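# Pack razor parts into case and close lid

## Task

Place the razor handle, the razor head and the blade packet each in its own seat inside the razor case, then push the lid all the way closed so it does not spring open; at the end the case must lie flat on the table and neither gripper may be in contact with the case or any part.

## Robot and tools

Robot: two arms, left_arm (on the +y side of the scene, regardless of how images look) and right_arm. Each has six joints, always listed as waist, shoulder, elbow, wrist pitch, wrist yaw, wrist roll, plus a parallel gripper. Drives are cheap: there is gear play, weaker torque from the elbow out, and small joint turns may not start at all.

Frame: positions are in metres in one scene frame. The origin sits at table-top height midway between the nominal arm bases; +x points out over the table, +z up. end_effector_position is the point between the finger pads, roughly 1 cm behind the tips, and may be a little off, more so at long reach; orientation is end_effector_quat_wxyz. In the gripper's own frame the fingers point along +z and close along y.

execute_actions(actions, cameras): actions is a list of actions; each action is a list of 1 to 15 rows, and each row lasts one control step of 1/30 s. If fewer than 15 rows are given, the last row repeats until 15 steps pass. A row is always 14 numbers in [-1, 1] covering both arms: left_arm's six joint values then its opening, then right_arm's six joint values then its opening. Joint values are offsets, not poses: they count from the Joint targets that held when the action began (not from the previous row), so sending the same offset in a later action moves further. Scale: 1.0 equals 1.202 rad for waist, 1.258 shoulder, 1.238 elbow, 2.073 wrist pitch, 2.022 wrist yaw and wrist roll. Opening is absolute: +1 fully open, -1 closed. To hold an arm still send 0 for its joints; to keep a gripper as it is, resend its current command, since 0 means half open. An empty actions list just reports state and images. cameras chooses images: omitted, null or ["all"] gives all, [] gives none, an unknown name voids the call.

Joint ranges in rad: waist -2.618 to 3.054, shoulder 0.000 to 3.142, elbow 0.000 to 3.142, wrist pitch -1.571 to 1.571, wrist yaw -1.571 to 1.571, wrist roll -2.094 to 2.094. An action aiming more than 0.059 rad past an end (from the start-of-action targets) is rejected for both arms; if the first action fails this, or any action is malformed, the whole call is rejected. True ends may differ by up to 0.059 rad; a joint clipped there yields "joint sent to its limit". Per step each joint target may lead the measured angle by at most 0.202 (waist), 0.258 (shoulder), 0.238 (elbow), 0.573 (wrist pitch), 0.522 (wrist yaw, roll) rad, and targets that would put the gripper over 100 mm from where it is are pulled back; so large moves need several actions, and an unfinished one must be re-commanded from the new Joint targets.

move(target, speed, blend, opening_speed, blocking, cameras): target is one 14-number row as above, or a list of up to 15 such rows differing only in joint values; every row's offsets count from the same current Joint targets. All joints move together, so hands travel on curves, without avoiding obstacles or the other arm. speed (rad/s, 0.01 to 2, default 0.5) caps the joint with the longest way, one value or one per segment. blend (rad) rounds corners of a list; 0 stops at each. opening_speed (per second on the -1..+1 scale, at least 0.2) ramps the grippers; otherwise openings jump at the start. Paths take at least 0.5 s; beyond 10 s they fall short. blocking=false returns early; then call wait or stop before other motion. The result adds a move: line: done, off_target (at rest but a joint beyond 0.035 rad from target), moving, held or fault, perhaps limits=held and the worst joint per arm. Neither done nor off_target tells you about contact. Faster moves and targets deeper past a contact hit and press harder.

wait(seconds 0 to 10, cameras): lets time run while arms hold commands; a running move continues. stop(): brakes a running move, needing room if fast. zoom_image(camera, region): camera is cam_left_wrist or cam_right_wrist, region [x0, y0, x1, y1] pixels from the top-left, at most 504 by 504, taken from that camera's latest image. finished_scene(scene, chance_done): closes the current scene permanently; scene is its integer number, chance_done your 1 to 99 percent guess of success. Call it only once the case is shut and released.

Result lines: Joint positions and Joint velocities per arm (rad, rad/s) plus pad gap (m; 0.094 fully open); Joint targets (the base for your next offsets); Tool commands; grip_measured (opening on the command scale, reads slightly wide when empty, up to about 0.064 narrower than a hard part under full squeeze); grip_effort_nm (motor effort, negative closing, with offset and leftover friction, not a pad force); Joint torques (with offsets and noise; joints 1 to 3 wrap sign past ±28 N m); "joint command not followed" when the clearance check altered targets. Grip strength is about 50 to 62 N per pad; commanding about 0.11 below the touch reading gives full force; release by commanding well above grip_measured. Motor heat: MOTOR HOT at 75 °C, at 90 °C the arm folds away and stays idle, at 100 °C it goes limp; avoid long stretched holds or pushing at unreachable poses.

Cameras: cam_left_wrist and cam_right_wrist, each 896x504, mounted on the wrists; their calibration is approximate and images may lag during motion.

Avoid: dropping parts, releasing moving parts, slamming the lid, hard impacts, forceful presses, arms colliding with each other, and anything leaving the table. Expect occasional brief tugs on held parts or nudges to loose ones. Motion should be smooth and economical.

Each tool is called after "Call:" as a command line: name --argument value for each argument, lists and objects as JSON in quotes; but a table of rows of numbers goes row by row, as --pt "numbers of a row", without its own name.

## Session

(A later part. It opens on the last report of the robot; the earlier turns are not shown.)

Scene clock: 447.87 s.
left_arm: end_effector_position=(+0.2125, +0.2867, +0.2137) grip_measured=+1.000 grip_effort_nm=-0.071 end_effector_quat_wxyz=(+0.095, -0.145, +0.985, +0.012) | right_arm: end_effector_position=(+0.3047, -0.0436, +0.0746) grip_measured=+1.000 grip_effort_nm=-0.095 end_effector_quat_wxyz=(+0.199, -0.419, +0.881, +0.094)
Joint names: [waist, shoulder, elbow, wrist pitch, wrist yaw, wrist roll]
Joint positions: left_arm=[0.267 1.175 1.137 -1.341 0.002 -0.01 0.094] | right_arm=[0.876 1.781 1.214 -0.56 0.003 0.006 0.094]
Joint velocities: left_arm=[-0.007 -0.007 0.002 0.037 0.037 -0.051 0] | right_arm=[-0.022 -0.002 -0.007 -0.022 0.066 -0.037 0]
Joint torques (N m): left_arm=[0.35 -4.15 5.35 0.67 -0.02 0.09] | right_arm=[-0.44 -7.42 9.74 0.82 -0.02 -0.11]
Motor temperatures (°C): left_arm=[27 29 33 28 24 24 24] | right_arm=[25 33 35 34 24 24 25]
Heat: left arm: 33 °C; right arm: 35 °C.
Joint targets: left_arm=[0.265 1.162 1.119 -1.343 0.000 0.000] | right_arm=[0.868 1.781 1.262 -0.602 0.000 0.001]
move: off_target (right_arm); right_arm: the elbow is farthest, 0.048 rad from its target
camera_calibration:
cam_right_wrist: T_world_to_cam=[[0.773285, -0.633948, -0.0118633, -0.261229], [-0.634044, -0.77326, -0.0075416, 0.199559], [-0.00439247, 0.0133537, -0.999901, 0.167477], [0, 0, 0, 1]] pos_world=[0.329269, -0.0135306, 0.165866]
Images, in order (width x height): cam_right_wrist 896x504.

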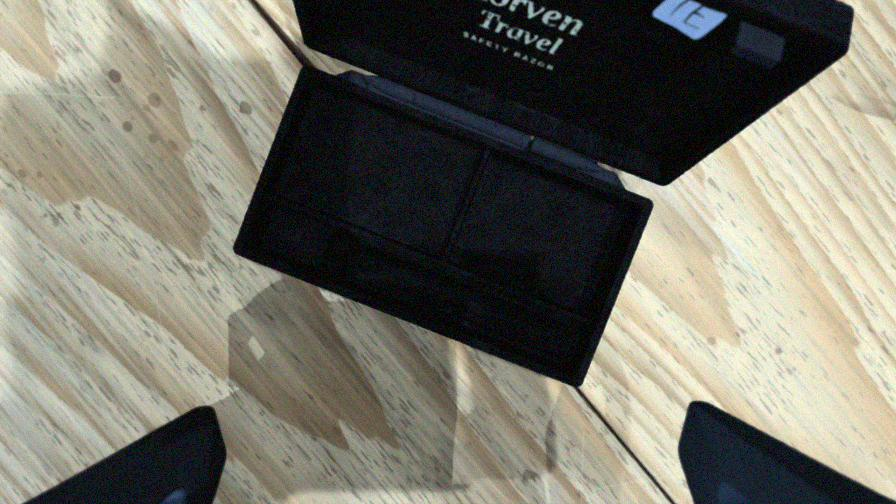

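Call:
move --target '[0,0,0,0,0,0,1,0.03,-0.128,-0.25,0.095,0,0,1]' --speed 0.5 --cameras '["cam_right_wrist"]'

Call:
zoom_image --camera "cam_right_wrist" --region '[150, 0, 450, 220]'

Call:
zoom_image --camera "cam_right_wrist" --region '[400, 50, 700, 280]'

Scene clock: 504.73 s.
left_arm: end_effector_position=(+0.2125, +0.2867, +0.2137) grip_measured=+1.000 grip_effort_nm=-0.076 end_effector_quat_wxyz=(+0.095, -0.145, +0.985, +0.012) | right_arm: end_effector_position=(+0.2650, -0.0815, +0.0432) grip_measured=+1.000 grip_effort_nm=-0.095 end_effector_quat_wxyz=(+0.177, -0.429, +0.881, +0.089)
Joint names: [waist, shoulder, elbow, wrist pitch, wrist yaw, wrist roll]
Joint positions: left_arm=[0.267 1.175 1.137 -1.341 0.002 -0.01 0.094] | right_arm=[0.893 1.663 0.961 -0.471 -0.003 0.006 0.094]
Joint velocities: left_arm=[0.007 0.002 -0.012 0.037 -0.022 0.007 0] | right_arm=[-0.027 -0.027 -0.012 0.007 -0.081 0.051 0]
Joint torques (N m): left_arm=[0.38 -4.1 5.37 0.64 -0.01 0.05] | right_arm=[0.5 -9.54 4.26 1.71 -0.02 -0.12]
Motor temperatures (°C): left_arm=[27 29 33 28 24 24 24] | right_arm=[25 30 36 28 24 24 25]
Heat: left arm: 33 °C; right arm: 36 °C.
Joint targets: left_arm=[0.265 1.162 1.119 -1.343 0.000 0.000] | right_arm=[0.904 1.620 0.952 -0.405 0.000 0.001]
move: off_target (right_arm); right_arm: the wrist pitch is farthest, 0.066 rad from its target
camera_calibration:
cam_right_wrist: T_world_to_cam=[[0.784957, -0.619318, -0.0169944, -0.256611], [-0.618433, -0.784893, 0.0385214, 0.137768], [-0.0371958, -0.0197277, -0.999113, 0.142389], [0, 0, 0, 1]] pos_world=[0.291925, -0.0479818, 0.132595]
Images, in order (width x height): cam_right_wrist 896x504.

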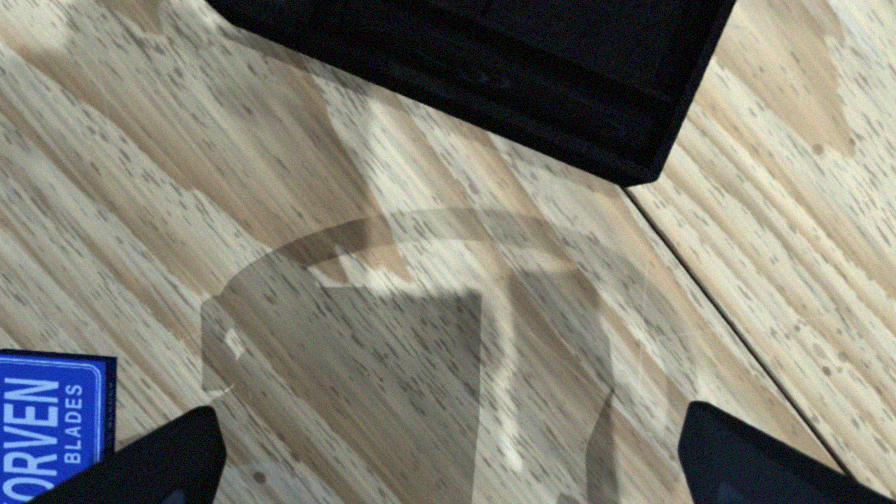

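Scaled by 1.680 from the camera's 896x504 image, which has a finer 1280x720 frame.

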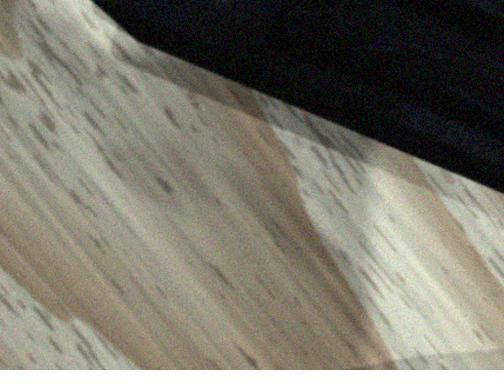

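Scaled by 1.680 from the camera's 896x504 image, which has a finer 1280x720 frame.

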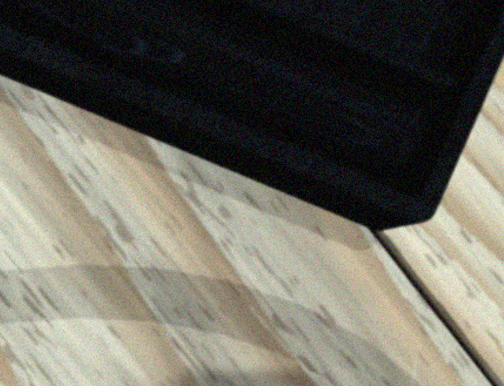

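Call:
move --target '[0,0,0,0,0,0,1,0,-0.4,0.3,-0.2,0,0,1]' --speed 0.7 --cameras '[]'

Call:
move --target '[0,0,0,0,0,0,1,-0.42,0.3,0.1,0,0,0,1]' --speed 0.7 --cameras '["cam_right_wrist"]'

Scene clock: 526.77 s.
left_arm: end_effector_position=(+0.2125, +0.2867, +0.2137) grip_measured=+1.000 grip_effort_nm=-0.081 end_effector_quat_wxyz=(+0.095, -0.145, +0.985, +0.012) | right_arm: end_effector_position=(+0.2507, -0.1004, +0.3208) grip_measured=+1.000 grip_effort_nm=-0.090 end_effector_quat_wxyz=(+0.420, -0.387, +0.794, +0.208)
Joint names: [waist, shoulder, elbow, wrist pitch, wrist yaw, wrist roll]
Joint positions: left_arm=[0.267 1.175 1.137 -1.341 0.002 -0.01 0.094] | right_arm=[0.893 1.122 1.291 -0.764 -0.001 0.006 0.094]
Joint velocities: left_arm=[-0.017 0.002 -0.002 0.007 -0.022 -0.037 0] | right_arm=[0.002 -0.002 0.002 -0.037 0.022 0.037 0]
Joint torques (N m): left_arm=[0.35 -3.99 5.3 0.65 -0.02 0.07] | right_arm=[0.49 -2.37 8.72 1.36 -0.02 -0.12]
Motor temperatures (°C): left_arm=[27 28 33 28 24 24 24] | right_arm=[25 31 33 29 24 24 25]
Heat: left arm: 33 °C; right arm: 33 °C.
Joint targets: left_arm=[0.265 1.162 1.119 -1.343 0.000 0.000] | right_arm=[0.904 1.116 1.323 -0.820 0.000 0.001]
move: off_target (right_arm); right_arm: the wrist pitch is farthest, 0.056 rad from its target
No camera images: "cameras" was empty.

Scene clock: 528.07 s.
left_arm: end_effector_position=(+0.2125, +0.2867, +0.2137) grip_measured=+1.000 grip_effort_nm=-0.076 end_effector_quat_wxyz=(+0.095, -0.145, +0.985, +0.012) | right_arm: end_effector_position=(+0.4175, -0.2068, +0.2266) grip_measured=+1.000 grip_effort_nm=-0.095 end_effector_quat_wxyz=(+0.330, -0.185, +0.923, +0.074)
Joint names: [waist, shoulder, elbow, wrist pitch, wrist yaw, wrist roll]
Joint positions: left_arm=[0.267 1.175 1.137 -1.341 0.002 -0.01 0.094] | right_arm=[0.392 1.503 1.395 -0.773 -0.004 0.017 0.094]
Joint velocities: left_arm=[0.007 -0.017 -0.022 -0.066 -0.007 0.037 0] | right_arm=[-0.002 -0.032 0.002 0.037 -0.007 -0.022 0]
Joint torques (N m): left_arm=[0.4 -4.01 5.27 0.65 0 0.09] | right_arm=[0.25 -6.34 10.77 1.09 -0.03 -0.12]
Motor temperatures (°C): left_arm=[27 28 33 28 24 24 24] | right_arm=[25 31 34 29 24 24 25]
Heat: left arm: 33 °C; right arm: 34 °C.
Joint targets: left_arm=[0.265 1.162 1.119 -1.343 0.000 0.000] | right_arm=[0.399 1.494 1.447 -0.820 0.000 0.001]
move: off_target (right_arm); right_arm: the elbow is farthest, 0.052 rad from its target
camera_calibration:
cam_right_wrist: T_world_to_cam=[[0.388505, -0.921052, -0.0269543, -0.345362], [-0.894708, -0.370075, -0.250084, 0.393209], [0.220365, 0.121275, -0.967849, 0.243351], [0, 0, 0, 1]] pos_world=[0.432356, -0.202092, 0.324553]
Images, in order (width x height): cam_right_wrist 896x504.

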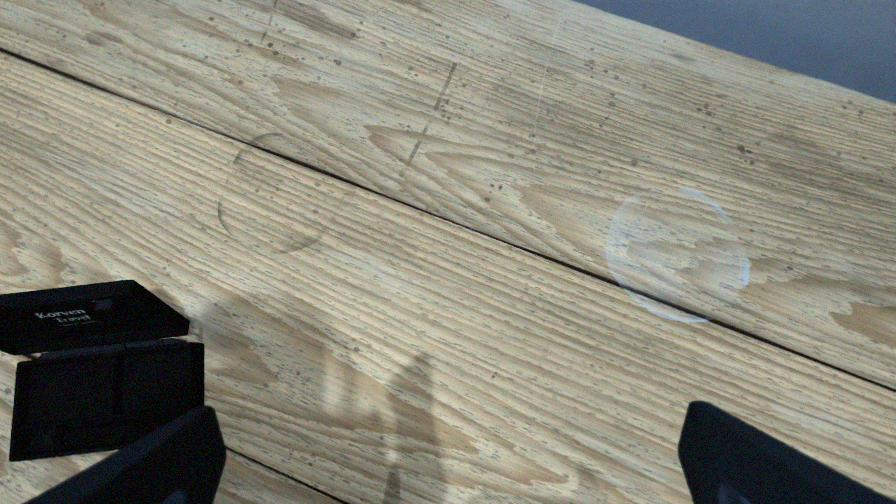

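Call:
zoom_image --camera "cam_right_wrist" --region '[0, 330, 220, 470]'

Scaled by 2.291 from the camera's 896x504 image, which has a finer 1280x720 frame.

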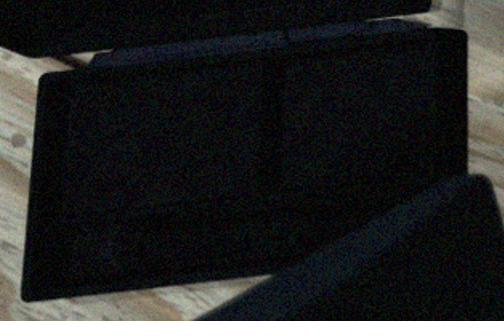

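Call:
move --pt "0 0 0 0 0 0 1 0.42 0 0 0 0 0 1" --pt "0 0 0 0 0 0 1 0.42 0.201 -0.239 0.152 0 0 1" --speed 0.7 --cameras '["cam_right_wrist"]'

Call:
zoom_image --camera "cam_right_wrist" --region '[200, 120, 450, 320]'

Call:
zoom_image --camera "cam_right_wrist" --region '[400, 200, 650, 420]'

Scene clock: 562.47 s.
left_arm: end_effector_position=(+0.2125, +0.2867, +0.2137) grip_measured=+1.000 grip_effort_nm=-0.076 end_effector_quat_wxyz=(+0.095, -0.145, +0.985, +0.012) | right_arm: end_effector_position=(+0.2800, -0.0509, +0.0591) grip_measured=+1.000 grip_effort_nm=-0.095 end_effector_quat_wxyz=(+0.173, -0.439, +0.878, +0.086)
Joint names: [waist, shoulder, elbow, wrist pitch, wrist yaw, wrist roll]
Joint positions: left_arm=[0.267 1.175 1.137 -1.341 0.002 -0.01 0.094] | right_arm=[0.913 1.764 1.151 -0.569 0.003 0.004 0.094]
Joint velocities: left_arm=[-0.002 0.012 0.002 0.051 0.022 0.022 0] | right_arm=[-0.007 -0.012 -0.002 -0.022 -0.081 -0.037 0]
Joint torques (N m): left_arm=[0.36 -4.08 5.29 0.67 -0.01 0.09] | right_arm=[-0.18 -8.61 5.24 1.7 -0.01 -0.12]
Motor temperatures (°C): left_arm=[26 28 32 28 24 24 24] | right_arm=[25 32 37 29 24 24 25]
Heat: left arm: 32 °C; right arm: 37 °C.
Joint targets: left_arm=[0.265 1.162 1.119 -1.343 0.000 0.000] | right_arm=[0.904 1.747 1.151 -0.505 0.000 0.001]
move: off_target (right_arm); right_arm: the wrist pitch is farthest, 0.064 rad from its target
camera_calibration:
cam_right_wrist: T_world_to_cam=[[0.796578, -0.604442, -0.01065, -0.252027], [-0.603385, -0.796025, 0.047659, 0.165089], [-0.0372848, -0.0315381, -0.998807, 0.158771], [0, 0, 0, 1]] pos_world=[0.306291, -0.015914, 0.148029]
Images, in order (width x height): cam_right_wrist 896x504.

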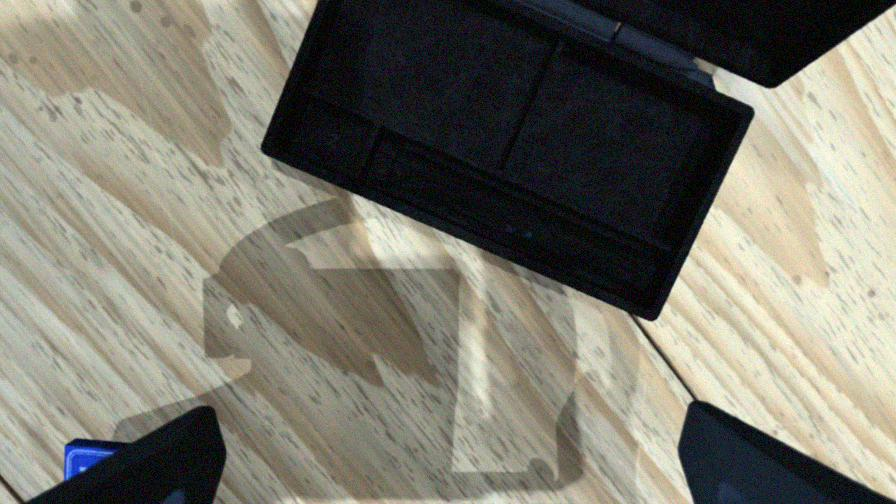

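Scaled by 2.016 from the camera's 896x504 image, which has a finer 1280x720 frame.

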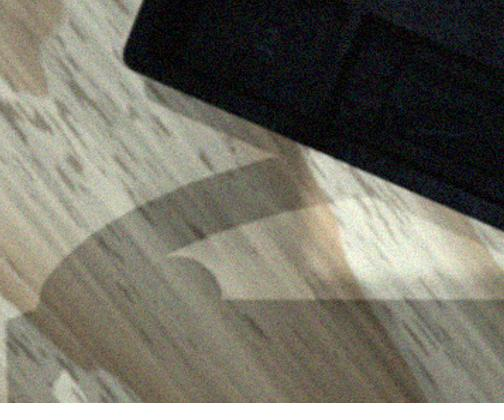

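Scaled by 2.016 from the camera's 896x504 image, which has a finer 1280x720 frame.

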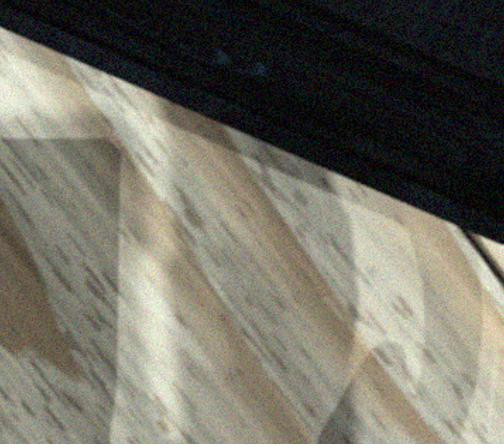

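Call:
zoom_image --camera "cam_right_wrist" --region '[360, 120, 520, 260]'

Call:
zoom_image --camera "cam_right_wrist" --region '[500, 190, 680, 320]'

Scaled by 3.150 from the camera's 896x504 image, which has a finer 1280x720 frame.

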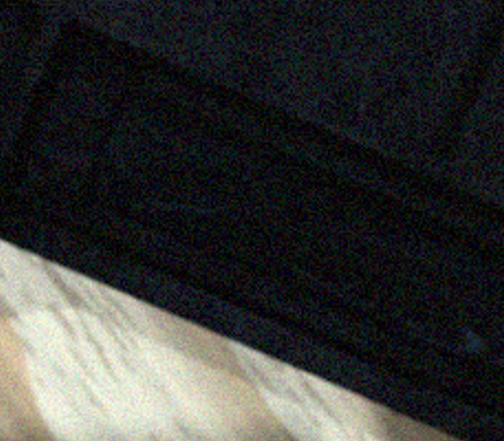

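Scaled by 2.800 from the camera's 896x504 image, which has a finer 1280x720 frame.

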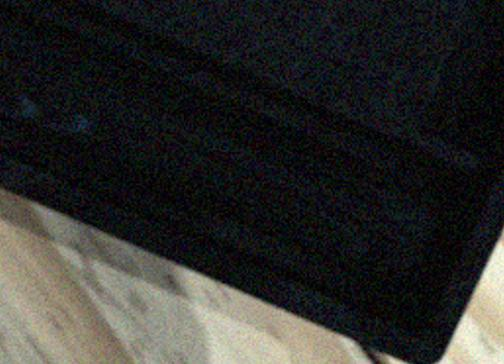

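Call:
move --pt "0 0 0 0 0 0 1 0 -0.05 0.25 -0.1 0 0 1" --pt "0 0 0 0 0 0 1 0.247 0.129 0.411 -0.384 0 -0.584 1" --speed 0.7 --cameras '["cam_right_wrist"]'

Scene clock: 610.13 s.
left_arm: end_effector_position=(+0.2125, +0.2867, +0.2137) grip_measured=+1.000 grip_effort_nm=-0.085 end_effector_quat_wxyz=(+0.095, -0.145, +0.985, +0.012) | right_arm: end_effector_position=(+0.1640, -0.0337, +0.1096) grip_measured=+1.000 grip_effort_nm=-0.090 end_effector_quat_wxyz=(-0.003, +0.929, -0.369, +0.003)
Joint names: [waist, shoulder, elbow, wrist pitch, wrist yaw, wrist roll]
Joint positions: left_arm=[0.267 1.175 1.137 -1.341 0.002 -0.01 0.094] | right_arm=[1.206 1.905 1.613 -1.273 0.006 -1.16 0.094]
Joint velocities: left_arm=[-0.002 -0.007 -0.022 0.022 0.022 0.022 0] | right_arm=[0.007 -0.022 -0.012 0.022 0.007 0.007 0]
Joint torques (N m): left_arm=[0.46 -4.16 5.42 0.64 0 0.1] | right_arm=[0.18 -7.86 9.28 0.13 -0.01 -0.18]
Motor temperatures (°C): left_arm=[26 28 32 27 24 24 24] | right_arm=[25 33 33 31 24 24 25]
Heat: left arm: 32 °C; right arm: 33 °C.
Joint targets: left_arm=[0.265 1.162 1.119 -1.343 0.000 0.000] | right_arm=[1.201 1.909 1.660 -1.301 0.000 -1.180]
move: off_target (right_arm); right_arm: the elbow is farthest, 0.047 rad from its target
camera_calibration:
cam_right_wrist: T_world_to_cam=[[0.693205, 0.720739, -0.00160387, -0.0880761], [0.652483, -0.626608, 0.426179, -0.135345], [0.306159, -0.296476, -0.904638, 0.129848], [0, 0, 0, 1]] pos_world=[0.109611, 0.0171687, 0.175005]
Images, in order (width x height): cam_right_wrist 896x504.

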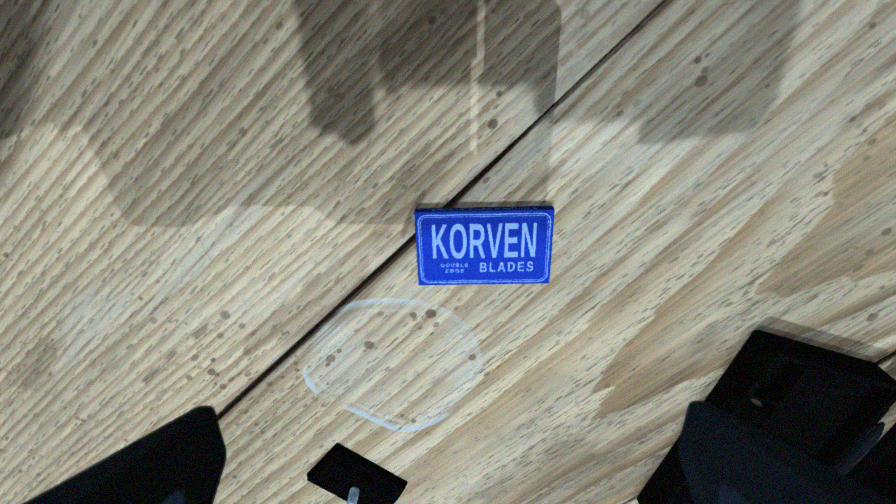

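Call:
move --target '[0,0,0,0,0,0,1,-0.022,0.082,-0.178,0.1355,0,0,1]' --speed 0.5 --cameras '["cam_right_wrist"]'

Scene clock: 628.40 s.
left_arm: end_effector_position=(+0.2125, +0.2867, +0.2137) grip_measured=+1.000 grip_effort_nm=-0.085 end_effector_quat_wxyz=(+0.095, -0.145, +0.985, +0.012) | right_arm: end_effector_position=(+0.1705, -0.0369, +0.0303) grip_measured=+1.000 grip_effort_nm=-0.095 end_effector_quat_wxyz=(+0.026, +0.925, -0.378, +0.004)
Joint names: [waist, shoulder, elbow, wrist pitch, wrist yaw, wrist roll]
Joint positions: left_arm=[0.267 1.175 1.137 -1.341 0.002 -0.01 0.094] | right_arm=[1.186 2.016 1.446 -1.054 0.006 -1.16 0.094]
Joint velocities: left_arm=[0.002 0.002 0.002 0.022 0.037 -0.022 0] | right_arm=[-0.007 0.017 0.007 -0.007 -0.022 -0.007 0]
Joint torques (N m): left_arm=[0.36 -4.07 5.38 0.67 0.01 0.07] | right_arm=[-0.38 -9.03 4.12 0.67 -0.01 -0.16]
Motor temperatures (°C): left_arm=[26 28 32 27 24 24 24] | right_arm=[25 33 35 29 24 24 25]
Heat: left arm: 32 °C; right arm: 35 °C.
Joint targets: left_arm=[0.265 1.162 1.119 -1.343 0.000 0.000] | right_arm=[1.175 2.012 1.440 -1.020 0.000 -1.180]
move: done
camera_calibration:
cam_right_wrist: T_world_to_cam=[[0.706851, 0.705238, -0.0547926, -0.0916249], [0.648962, -0.615723, 0.446916, -0.107423], [0.281445, -0.351461, -0.892897, 0.0570413], [0, 0, 0, 1]] pos_world=[0.118424, 0.0185224, 0.0939205]
Images, in order (width x height): cam_right_wrist 896x504.

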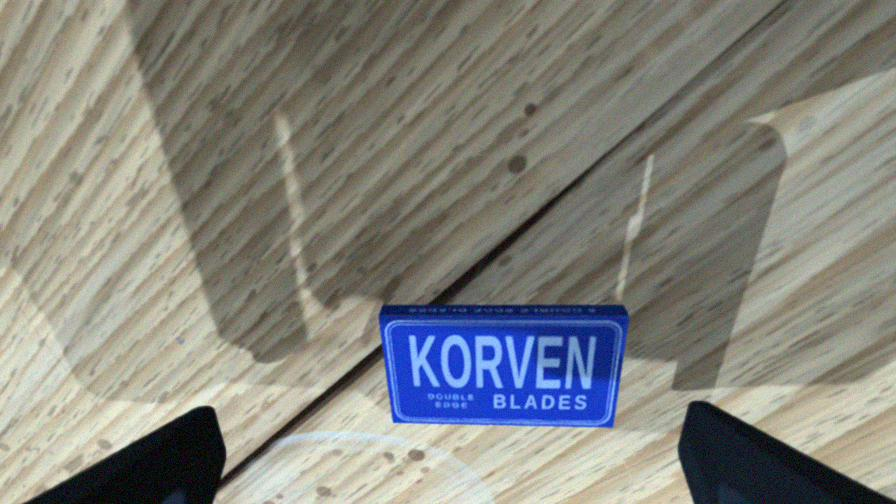

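Call:
move --target '[0,0,0,0,0,0,1,-0.0133,0.009,-0.0468,0.0608,0,0,1]' --speed 0.2 --cameras '["cam_right_wrist"]'

Scene clock: 639.10 s.
left_arm: end_effector_position=(+0.2125, +0.2867, +0.2137) grip_measured=+1.000 grip_effort_nm=-0.076 end_effector_quat_wxyz=(+0.095, -0.145, +0.985, +0.012) | right_arm: end_effector_position=(+0.1799, -0.0283, +0.0169) grip_measured=+1.000 grip_effort_nm=-0.100 end_effector_quat_wxyz=(-0.007, +0.923, -0.386, +0.003)
Joint names: [waist, shoulder, elbow, wrist pitch, wrist yaw, wrist roll]
Joint positions: left_arm=[0.267 1.175 1.137 -1.341 0.002 -0.01 0.094] | right_arm=[1.171 2.016 1.391 -0.932 0.006 -1.16 0.094]
Joint velocities: left_arm=[0.002 -0.022 -0.017 -0.007 -0.007 0.007 0] | right_arm=[0.007 0.007 -0.002 -0.051 0.037 0.037 0]
Joint torques (N m): left_arm=[0.29 -4.11 5.3 0.63 -0.01 0.07] | right_arm=[-0.49 -8.16 3.77 0.84 -0.02 -0.16]
Motor temperatures (°C): left_arm=[26 28 32 27 24 24 24] | right_arm=[25 33 34 28 24 24 25]
Heat: left arm: 32 °C; right arm: 34 °C.
Joint targets: left_arm=[0.265 1.162 1.119 -1.343 0.000 0.000] | right_arm=[1.159 2.023 1.382 -0.894 0.000 -1.180]
move: off_target (right_arm); right_arm: the wrist pitch is farthest, 0.038 rad from its target
camera_calibration:
cam_right_wrist: T_world_to_cam=[[0.718191, 0.695825, 0.00539895, -0.108457], [0.628762, -0.652258, 0.423341, -0.0992019], [0.298093, -0.300645, -0.905954, 0.0441551], [0, 0, 0, 1]] pos_world=[0.127105, 0.0240372, 0.0825843]
Images, in order (width x height): cam_right_wrist 896x504.

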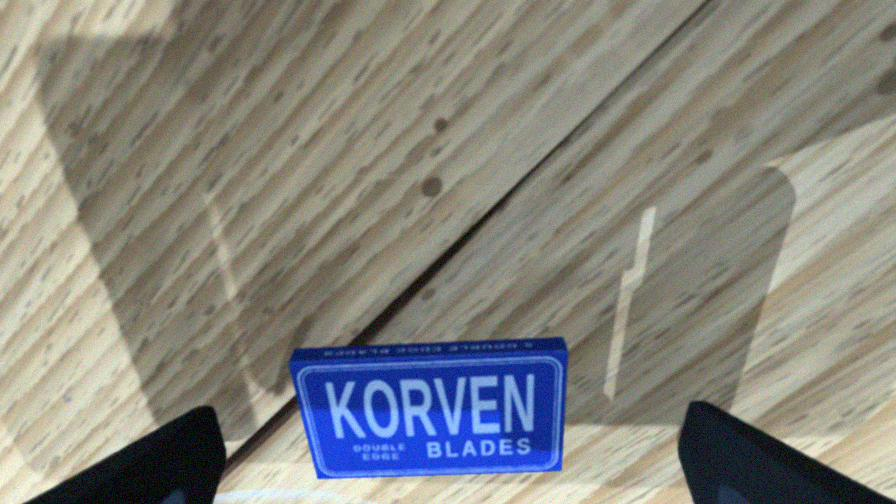

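Call:
move --target '[0,0,0,0,0,0,1,0.006,-0.001,-0.023,0.012,0,0,1]' --speed 0.2 --cameras '["cam_right_wrist"]'

Scene clock: 653.70 s.
left_arm: end_effector_position=(+0.2125, +0.2867, +0.2137) grip_measured=+1.000 grip_effort_nm=-0.081 end_effector_quat_wxyz=(+0.095, -0.145, +0.985, +0.012) | right_arm: end_effector_position=(+0.1798, -0.0285, +0.0144) grip_measured=+1.000 grip_effort_nm=-0.081 end_effector_quat_wxyz=(-0.008, +0.923, -0.385, +0.003)
Joint names: [waist, shoulder, elbow, wrist pitch, wrist yaw, wrist roll]
Joint positions: left_arm=[0.267 1.175 1.137 -1.341 0.002 -0.01 0.094] | right_arm=[1.171 2.016 1.38 -0.919 0.006 -1.162 0.094]
Joint velocities: left_arm=[-0.022 -0.002 -0.017 -0.022 -0.037 -0.007 0] | right_arm=[-0.017 -0.002 -0.002 0.007 -0.051 -0.051 0]
Joint torques (N m): left_arm=[0.43 -4.15 5.3 0.64 -0.02 0.05] | right_arm=[0.1 -8.21 2.35 0.94 -0.01 -0.15]
Motor temperatures (°C): left_arm=[26 28 32 27 24 24 24] | right_arm=[25 32 33 28 24 24 25]
Heat: left arm: 32 °C; right arm: 33 °C.
Joint targets: left_arm=[0.265 1.162 1.119 -1.343 0.000 0.000] | right_arm=[1.166 2.022 1.353 -0.869 0.000 -1.180]
move: off_target (right_arm); right_arm: the wrist pitch is farthest, 0.049 rad from its target
camera_calibration:
cam_right_wrist: T_world_to_cam=[[0.717115, 0.696906, 0.00820126, -0.108015], [0.629273, -0.65249, 0.422223, -0.0983281], [0.299601, -0.297622, -0.906455, 0.0416727], [0, 0, 0, 1]] pos_world=[0.126849, 0.0235211, 0.0801767]
Images, in order (width x height): cam_right_wrist 896x504.

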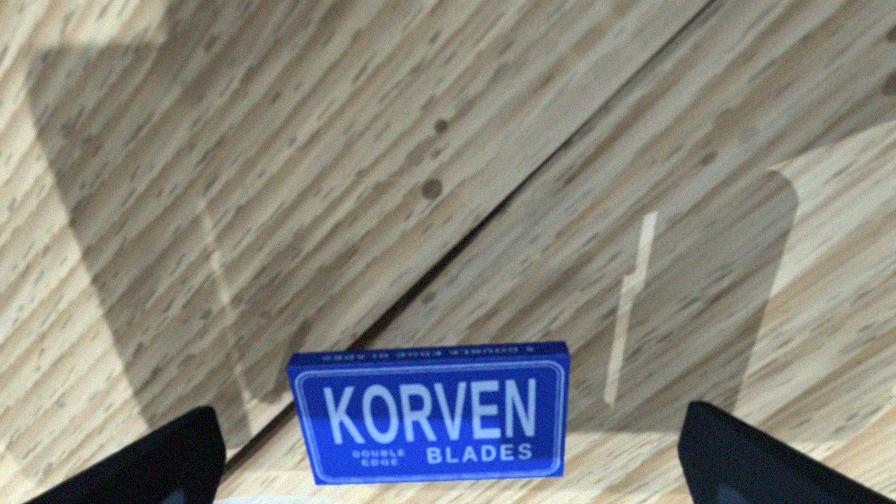

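Call:
move --target '[0,0,0,0,0,0,1,0.004,0.007,0,0,0,0,0.3]' --speed 0.2 --opening_speed 1 --cameras '["cam_right_wrist"]'

Call:
move --target '[0,0,0,0,0,0,1,0,0,0,0,0,0,0.05]' --opening_speed 0.3 --cameras '["cam_right_wrist"]'

Scene clock: 664.93 s.
left_arm: end_effector_position=(+0.2125, +0.2867, +0.2137) grip_measured=+1.000 grip_effort_nm=-0.076 end_effector_quat_wxyz=(+0.095, -0.145, +0.985, +0.012) | right_arm: end_effector_position=(+0.1810, -0.0269, +0.0145) grip_measured=+0.302 grip_effort_nm=-0.110 end_effector_quat_wxyz=(-0.012, +0.923, -0.384, +0.005)
Joint names: [waist, shoulder, elbow, wrist pitch, wrist yaw, wrist roll]
Joint positions: left_arm=[0.267 1.175 1.137 -1.341 0.002 -0.01 0.094] | right_arm=[1.171 2.016 1.38 -0.911 0.009 -1.165 0.061]
Joint velocities: left_arm=[-0.007 0.007 -0.002 -0.007 0.051 -0.022 0] | right_arm=[-0.002 -0.012 0.007 0.095 -0.037 -0.037 -0.001]
Joint torques (N m): left_arm=[0.44 -4.16 5.34 0.65 -0.03 0.07] | right_arm=[0.51 -7.58 2.36 0.89 -0.05 -0.14]
Motor temperatures (°C): left_arm=[26 27 32 27 24 24 24] | right_arm=[25 33 32 28 24 24 25]
Heat: left arm: 32 °C; right arm: 33 °C.
Joint targets: left_arm=[0.265 1.162 1.119 -1.343 0.000 0.000] | right_arm=[1.171 2.031 1.353 -0.869 0.000 -1.180]
move: off_target (right_arm); right_arm: the wrist pitch is farthest, 0.042 rad from its target
camera_calibration:
cam_right_wrist: T_world_to_cam=[[0.714947, 0.698985, 0.0164584, -0.10965], [0.628809, -0.653104, 0.421965, -0.0980178], [0.305697, -0.291333, -0.906463, 0.0408779], [0, 0, 0, 1]] pos_world=[0.127532, 0.0245373, 0.080219]
Images, in order (width x height): cam_right_wrist 896x504.

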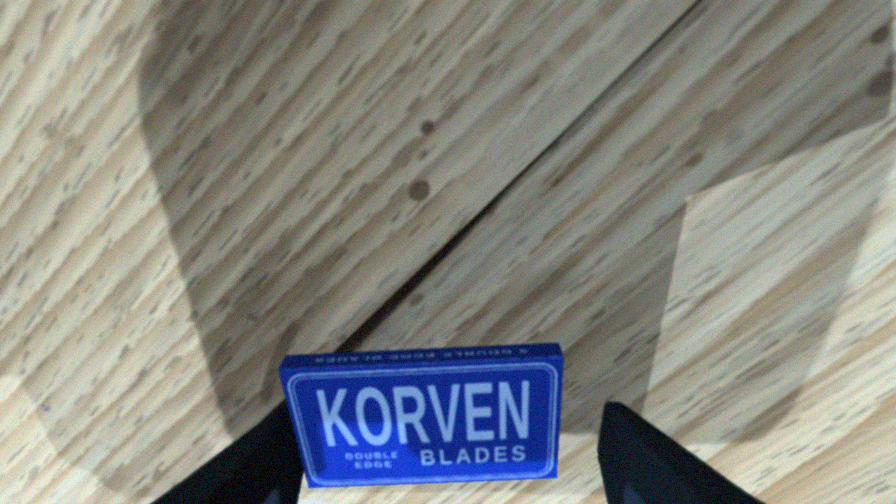

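Scene clock: 666.00 s.
left_arm: end_effector_position=(+0.2125, +0.2867, +0.2137) grip_measured=+1.000 grip_effort_nm=-0.081 end_effector_quat_wxyz=(+0.095, -0.145, +0.985, +0.012) | right_arm: end_effector_position=(+0.1810, -0.0269, +0.0145) grip_measured=+0.051 grip_effort_nm=-0.652 end_effector_quat_wxyz=(-0.012, +0.923, -0.384, +0.005)
Joint names: [waist, shoulder, elbow, wrist pitch, wrist yaw, wrist roll]
Joint positions: left_arm=[0.267 1.175 1.137 -1.341 0.002 -0.01 0.094] | right_arm=[1.171 2.016 1.38 -0.911 0.009 -1.165 0.049]
Joint velocities: left_arm=[-0.002 -0.012 -0.002 -0.022 -0.037 -0.066 0] | right_arm=[-0.007 -0.022 -0.017 -0.081 -0.007 -0.022 -0.003]
Joint torques (N m): left_arm=[0.35 -4.15 5.39 0.66 -0.03 0.08] | right_arm=[0.53 -7.53 2.39 0.9 -0.1 -0.14]
Motor temperatures (°C): left_arm=[26 27 32 27 24 24 24] | right_arm=[25 33 32 28 24 24 25]
Heat: left arm: 32 °C; right arm: 33 °C.
Joint targets: left_arm=[0.265 1.162 1.119 -1.343 0.000 0.000] | right_arm=[1.171 2.031 1.353 -0.869 0.000 -1.180]
move: off_target (right_arm); right_arm: the wrist pitch is farthest, 0.042 rad from its target
camera_calibration:
cam_right_wrist: T_world_to_cam=[[0.714947, 0.698985, 0.0164584, -0.10965], [0.628809, -0.653104, 0.421965, -0.0980178], [0.305697, -0.291333, -0.906463, 0.0408779], [0, 0, 0, 1]] pos_world=[0.127532, 0.0245373, 0.080219]
Images, in order (width x height): cam_right_wrist 896x504.

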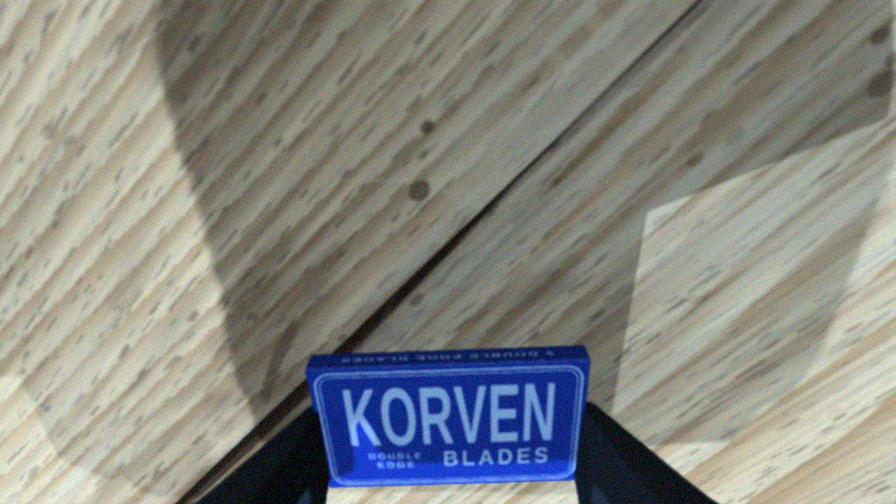

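Call:
move --target '[0,0,0,0,0,0,1,0,0,0,0,0,0,-0.02]' --opening_speed 0.5 --cameras '[]'

Call:
move --target '[0,0,0,0,0,0,1,0,-0.16,0.06,-0.135,0,0,-0.02]' --speed 0.4 --cameras '["cam_right_wrist"]'

Scene clock: 671.03 s.
left_arm: end_effector_position=(+0.2125, +0.2867, +0.2137) grip_measured=+1.000 grip_effort_nm=-0.081 end_effector_quat_wxyz=(+0.095, -0.145, +0.985, +0.012) | right_arm: end_effector_position=(+0.1810, -0.0269, +0.0145) grip_measured=+0.021 grip_effort_nm=-1.004 end_effector_quat_wxyz=(-0.012, +0.923, -0.384, +0.005)
Joint names: [waist, shoulder, elbow, wrist pitch, wrist yaw, wrist roll]
Joint positions: left_arm=[0.267 1.175 1.137 -1.341 0.002 -0.01 0.094] | right_arm=[1.171 2.016 1.38 -0.911 0.009 -1.165 0.048]
Joint velocities: left_arm=[0.007 0.017 0.012 -0.037 -0.037 0.007 0] | right_arm=[-0.007 0.022 0.007 -0.051 -0.095 -0.022 -0.001]
Joint torques (N m): left_arm=[0.39 -4.16 5.37 0.64 0 0.07] | right_arm=[0.54 -7.53 2.36 0.88 -0.06 -0.17]
Motor temperatures (°C): left_arm=[26 27 32 27 24 24 24] | right_arm=[25 33 32 27 24 24 26]
Heat: left arm: 32 °C; right arm: 33 °C.
Joint targets: left_arm=[0.265 1.162 1.119 -1.343 0.000 0.000] | right_arm=[1.171 2.031 1.353 -0.869 0.000 -1.180]
move: off_target (right_arm); right_arm: the wrist pitch is farthest, 0.042 rad from its target
No camera images: "cameras" was empty.

Scene clock: 672.47 s.
left_arm: end_effector_position=(+0.2125, +0.2867, +0.2137) grip_measured=+1.000 grip_effort_nm=-0.081 end_effector_quat_wxyz=(+0.095, -0.145, +0.985, +0.012) | right_arm: end_effector_position=(+0.1667, -0.0627, +0.0654) grip_measured=+0.019 grip_effort_nm=-1.033 end_effector_quat_wxyz=(+0.017, +0.923, -0.384, +0.005)
Joint names: [waist, shoulder, elbow, wrist pitch, wrist yaw, wrist roll]
Joint positions: left_arm=[0.267 1.175 1.137 -1.341 0.002 -0.01 0.094] | right_arm=[1.171 1.869 1.386 -1.123 0.009 -1.163 0.048]
Joint velocities: left_arm=[0.007 -0.007 -0.017 0.037 0.037 -0.051 0] | right_arm=[-0.002 0.002 0.002 -0.081 -0.007 -0.007 -0.001]
Joint torques (N m): left_arm=[0.49 -4.05 5.27 0.68 -0.01 0.09] | right_arm=[0.54 -10.84 8.55 0.2 -0.06 -0.13]
Motor temperatures (°C): left_arm=[26 27 32 27 24 24 24] | right_arm=[25 33 32 27 24 24 26]
Heat: left arm: 32 °C; right arm: 33 °C.
Joint targets: left_arm=[0.265 1.162 1.119 -1.343 0.000 0.000] | right_arm=[1.171 1.830 1.428 -1.149 0.000 -1.180]
move: off_target (right_arm); right_arm: the elbow is farthest, 0.041 rad from its target
camera_calibration:
cam_right_wrist: T_world_to_cam=[[0.715797, 0.697336, -0.0368263, -0.0719826], [0.637197, -0.630672, 0.442982, -0.135212], [0.285682, -0.340551, -0.895774, 0.0805108], [0, 0, 0, 1]] pos_world=[0.114681, -0.00766039, 0.129365]
Images, in order (width x height): cam_right_wrist 896x504.

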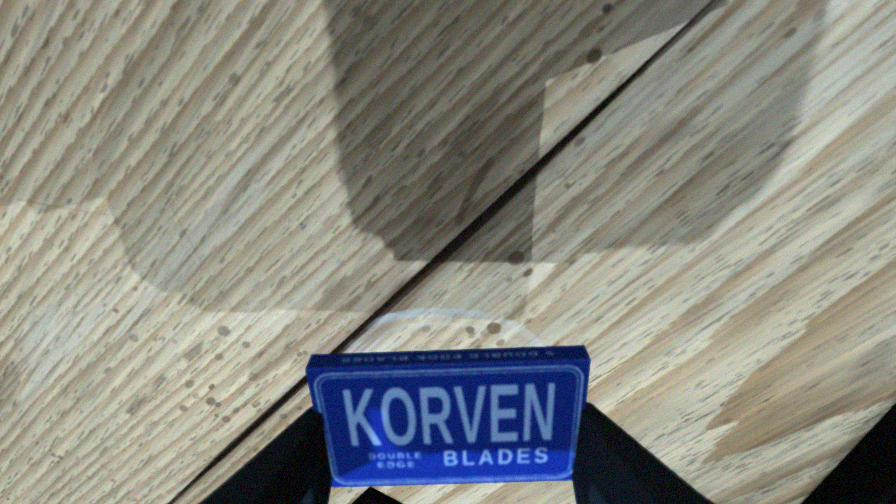

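Call:
move --pt "0 0 0 0 0 0 1 -0.213 0.2 0.5 -0.193 0 0.752 -0.02" --pt "0 0 0 0 0 0 1 -0.213 0.5 0.86 -0.193 0 0.752 -0.02" --speed 0.6 --cameras '["cam_right_wrist"]'

Scene clock: 703.93 s.
left_arm: end_effector_position=(+0.2125, +0.2867, +0.2137) grip_measured=+1.000 grip_effort_nm=-0.081 end_effector_quat_wxyz=(+0.095, -0.145, +0.985, +0.012) | right_arm: end_effector_position=(+0.3253, +0.0119, +0.0974) grip_measured=+0.019 grip_effort_nm=-1.028 end_effector_quat_wxyz=(+0.011, -0.301, +0.953, +0.010)
Joint names: [waist, shoulder, elbow, wrist pitch, wrist yaw, wrist roll]
Joint positions: left_arm=[0.267 1.175 1.137 -1.341 0.002 -0.01 0.094] | right_arm=[0.913 2.458 2.446 -1.531 -0.003 0.32 0.048]
Joint velocities: left_arm=[-0.012 0.002 0.017 -0.022 -0.051 -0.022 0] | right_arm=[0.002 -0.012 -0.002 0.037 -0.037 0.022 -0.002]
Joint torques (N m): left_arm=[0.39 -4.03 5.31 0.63 -0.04 0.07] | right_arm=[-0.38 -11.96 9.14 0.29 -0.06 0.1]
Motor temperatures (°C): left_arm=[26 27 31 27 24 24 24] | right_arm=[25 33 33 26 24 24 27]
Heat: left arm: 31 °C; right arm: 33 °C.
Joint targets: left_arm=[0.265 1.162 1.119 -1.343 0.000 0.000] | right_arm=[0.915 2.459 2.492 -1.549 0.000 0.340]
move: off_target (right_arm); right_arm: the elbow is farthest, 0.047 rad from its target
camera_calibration:
cam_right_wrist: T_world_to_cam=[[0.566871, -0.823535, -0.0211395, -0.171384], [-0.750452, -0.526811, 0.399114, 0.25098], [-0.339821, -0.210382, -0.916658, 0.293275], [0, 0, 0, 1]] pos_world=[0.385162, 0.0527775, 0.16504]
Images, in order (width x height): cam_right_wrist 896x504.

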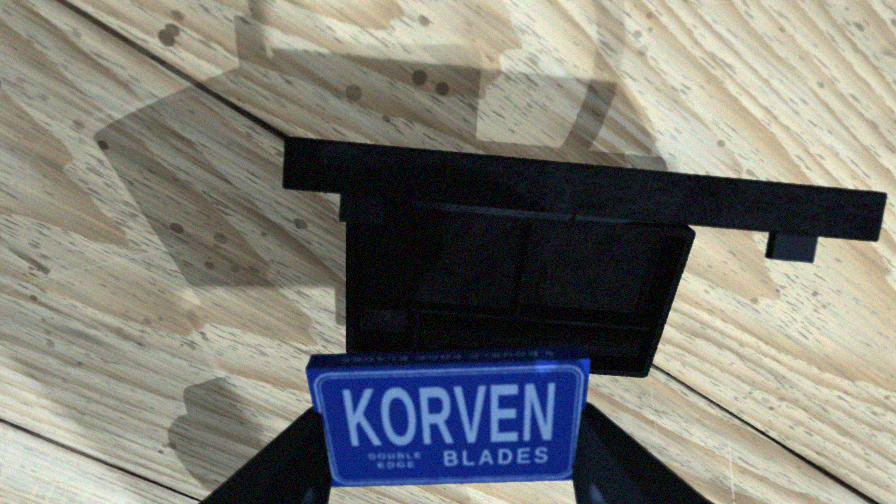

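Call:
move --target '[0,0,0,0,0,0,1,0.0067,0.042,-0.066,0.0526,0,0.0495,-0.02]' --speed 0.3 --cameras '["cam_right_wrist"]'

Scene clock: 729.40 s.
left_arm: end_effector_position=(+0.2125, +0.2867, +0.2137) grip_measured=+1.000 grip_effort_nm=-0.071 end_effector_quat_wxyz=(+0.095, -0.145, +0.985, +0.012) | right_arm: end_effector_position=(+0.3280, +0.0155, +0.0656) grip_measured=+0.019 grip_effort_nm=-1.028 end_effector_quat_wxyz=(-0.002, -0.253, +0.967, +0.000)
Joint names: [waist, shoulder, elbow, wrist pitch, wrist yaw, wrist roll]
Joint positions: left_arm=[0.267 1.175 1.137 -1.341 0.002 -0.01 0.094] | right_arm=[0.913 2.511 2.417 -1.48 -0.003 0.42 0.048]
Joint velocities: left_arm=[0.007 0.022 -0.002 0.066 -0.051 0.022 0] | right_arm=[0.007 0.002 -0.012 -0.007 -0.037 0.051 -0.002]
Joint torques (N m): left_arm=[0.44 -4.05 5.34 0.65 -0.01 0.08] | right_arm=[0.31 -12.52 4.16 0.81 -0.05 0.08]
Motor temperatures (°C): left_arm=[26 27 31 27 24 24 24] | right_arm=[25 38 33 26 24 24 27]
Heat: left arm: 31 °C; right arm: 38 °C.
Joint targets: left_arm=[0.265 1.162 1.119 -1.343 0.000 0.000] | right_arm=[0.923 2.512 2.411 -1.440 0.000 0.440]
move: off_target (right_arm); right_arm: the wrist pitch is farthest, 0.040 rad from its target
camera_calibration:
cam_right_wrist: T_world_to_cam=[[0.481735, -0.876257, -0.0102718, -0.142564], [-0.790252, -0.439459, 0.427056, 0.277498], [-0.378725, -0.197611, -0.904167, 0.277517], [0, 0, 0, 1]] pos_world=[0.393075, 0.0518668, 0.13095]
Images, in order (width x height): cam_right_wrist 896x504.

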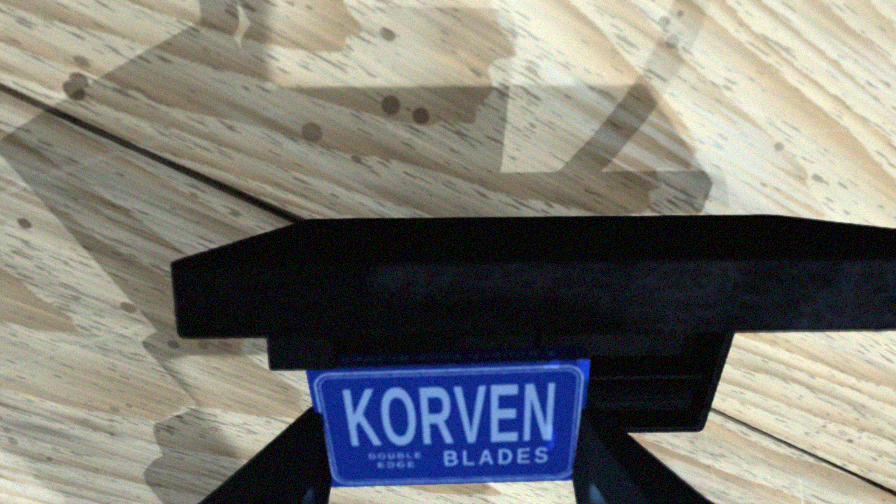

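Call:
move --target '[-0.695,-0.553,-0.507,0.25,0,0,1,0,0,0,0,0,0,-0.02]' --speed 0.6

Call:
zoom_image --camera "cam_left_wrist" --region '[300, 100, 600, 350]'

Scene clock: 786.90 s.
left_arm: end_effector_position=(+0.1725, +0.1259, +0.1672) grip_measured=+1.000 grip_effort_nm=-0.076 end_effector_quat_wxyz=(+0.342, +0.258, +0.898, -0.098) | right_arm: end_effector_position=(+0.3280, +0.0155, +0.0656) grip_measured=+0.019 grip_effort_nm=-1.023 end_effector_quat_wxyz=(-0.002, -0.253, +0.967, +0.000)
Joint names: [waist, shoulder, elbow, wrist pitch, wrist yaw, wrist roll]
Joint positions: left_arm=[-0.572 0.473 0.511 -0.883 0.001 0.003 0.094] | right_arm=[0.913 2.511 2.417 -1.48 -0.003 0.42 0.048]
Joint velocities: left_arm=[-0.017 0.012 -0.017 -0.007 0.022 -0.037 0] | right_arm=[0.007 -0.002 0.002 0.022 0.081 -0.022 0]
Joint torques (N m): left_arm=[-0.51 0.06 5.85 2.32 -0.01 0.09] | right_arm=[0.28 -12.44 4.27 0.79 -0.06 0.11]
Motor temperatures (°C): left_arm=[26 27 31 27 24 24 24] | right_arm=[25 36 32 26 23 24 28]
Heat: left arm: 31 °C; right arm: 36 °C.
Joint targets: left_arm=[-0.570 0.466 0.491 -0.825 0.000 0.000] | right_arm=[0.923 2.512 2.411 -1.440 0.000 0.440]
move: off_target (left_arm, right_arm); left_arm: the wrist pitch is farthest, 0.058 rad from its target; right_arm: the wrist pitch is farthest, 0.040 rad from its target
camera_calibration:
cam_left_wrist: T_world_to_cam=[[-0.563138, -0.826326, -0.00784173, 0.203538], [-0.796311, 0.54517, -0.262065, 0.147324], [0.220826, -0.141334, -0.965018, 0.232631], [0, 0, 0, 1]] pos_world=[0.180565, 0.120751, 0.264698]
cam_right_wrist: T_world_to_cam=[[0.481735, -0.876257, -0.0102718, -0.142564], [-0.790252, -0.439459, 0.427056, 0.277498], [-0.378725, -0.197611, -0.904167, 0.277517], [0, 0, 0, 1]] pos_world=[0.393075, 0.0518668, 0.13095]

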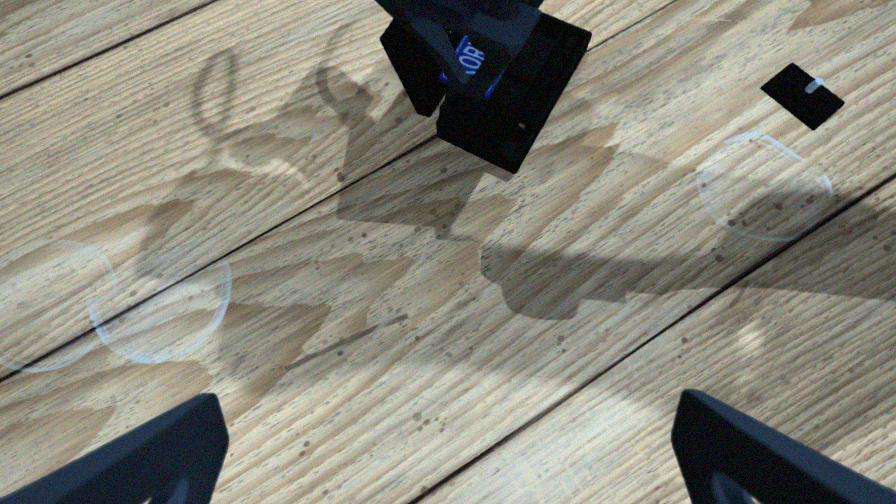

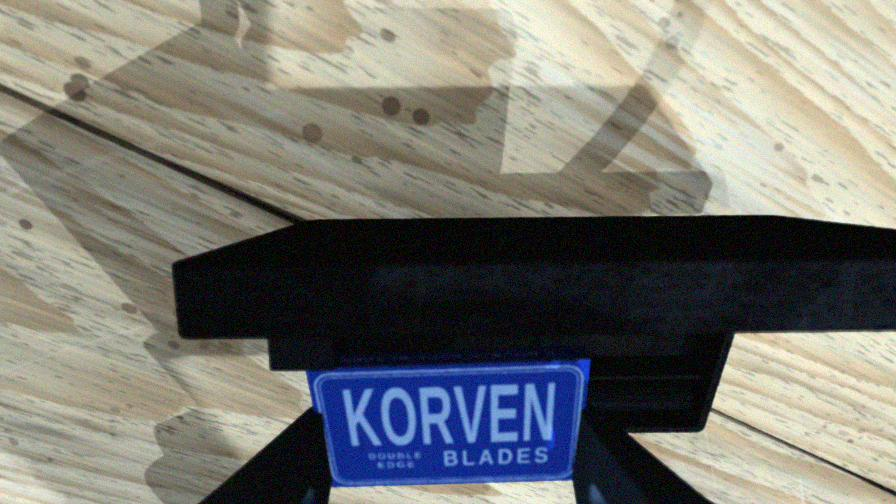

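Scaled by 1.680 from the camera's 896x504 image, which has a finer 1280x720 frame.

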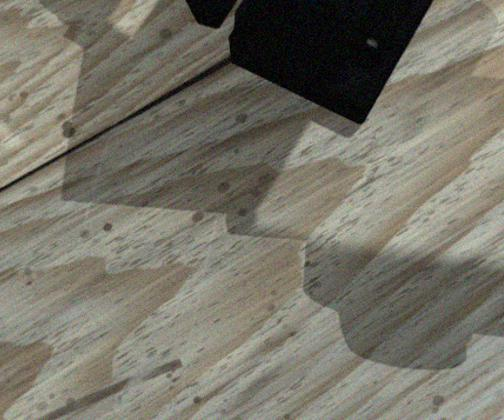

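Call:
move --target '[0,0.15,0,0.15,0,0,1,0,0,0,0,0,0,-0.02]' --speed 0.5 --cameras '["cam_left_wrist"]'

Call:
zoom_image --camera "cam_left_wrist" --region '[320, 50, 640, 300]'

Scene clock: 792.73 s.
left_arm: end_effector_position=(+0.2206, +0.0961, +0.1821) grip_measured=+1.000 grip_effort_nm=-0.071 end_effector_quat_wxyz=(+0.392, +0.252, +0.878, -0.112) | right_arm: end_effector_position=(+0.3280, +0.0155, +0.0656) grip_measured=+0.019 grip_effort_nm=-1.028 end_effector_quat_wxyz=(-0.002, -0.253, +0.967, +0.000)
Joint names: [waist, shoulder, elbow, wrist pitch, wrist yaw, wrist roll]
Joint positions: left_arm=[-0.572 0.667 0.511 -0.574 0.001 0.003 0.094] | right_arm=[0.913 2.511 2.417 -1.48 -0.003 0.42 0.048]
Joint velocities: left_arm=[0.012 0.007 0.002 0.066 0.022 -0.051 0] | right_arm=[0.002 0.007 -0.002 -0.022 -0.022 -0.066 -0.001]
Joint torques (N m): left_arm=[-0.53 -0.84 6.15 2.5 0 0.07] | right_arm=[0.29 -12.42 4.27 0.78 -0.06 0.09]
Motor temperatures (°C): left_arm=[26 27 31 28 24 24 24] | right_arm=[25 36 32 26 23 24 28]
Heat: left arm: 31 °C; right arm: 36 °C.
Joint targets: left_arm=[-0.570 0.655 0.491 -0.514 0.000 0.000] | right_arm=[0.923 2.512 2.411 -1.440 0.000 0.440]
move: off_target (left_arm, right_arm); left_arm: the wrist pitch is farthest, 0.060 rad from its target; right_arm: the wrist pitch is farthest, 0.040 rad from its target
camera_calibration:
cam_left_wrist: T_world_to_cam=[[-0.562156, -0.826937, -0.0125186, 0.206709], [-0.765836, 0.526214, -0.369585, 0.220427], [0.312211, -0.198177, -0.929113, 0.210912], [0, 0, 0, 1]] pos_world=[0.219165, 0.0967413, 0.280016]
Images, in order (width x height): cam_left_wrist 896x504.

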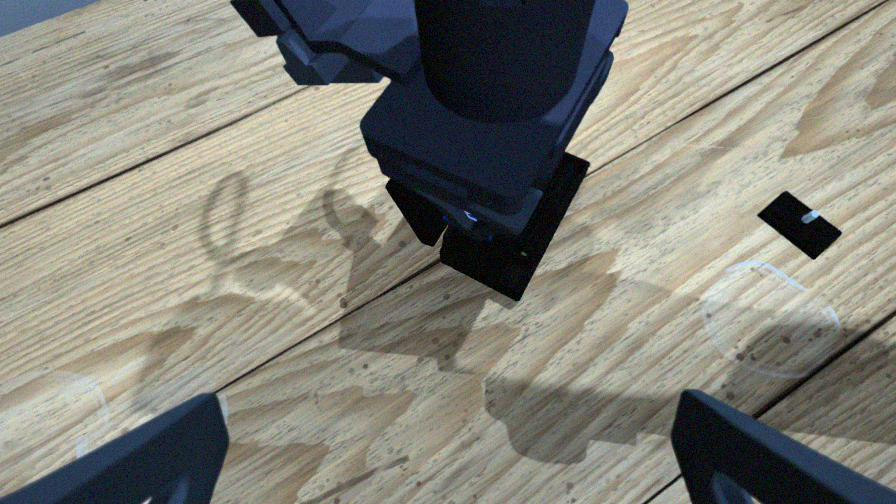

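Scaled by 1.575 from the camera's 896x504 image, which has a finer 1280x720 frame.

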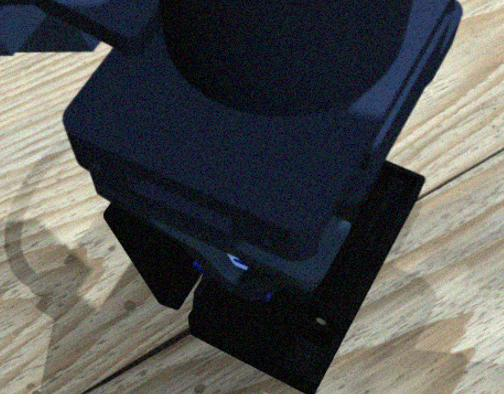

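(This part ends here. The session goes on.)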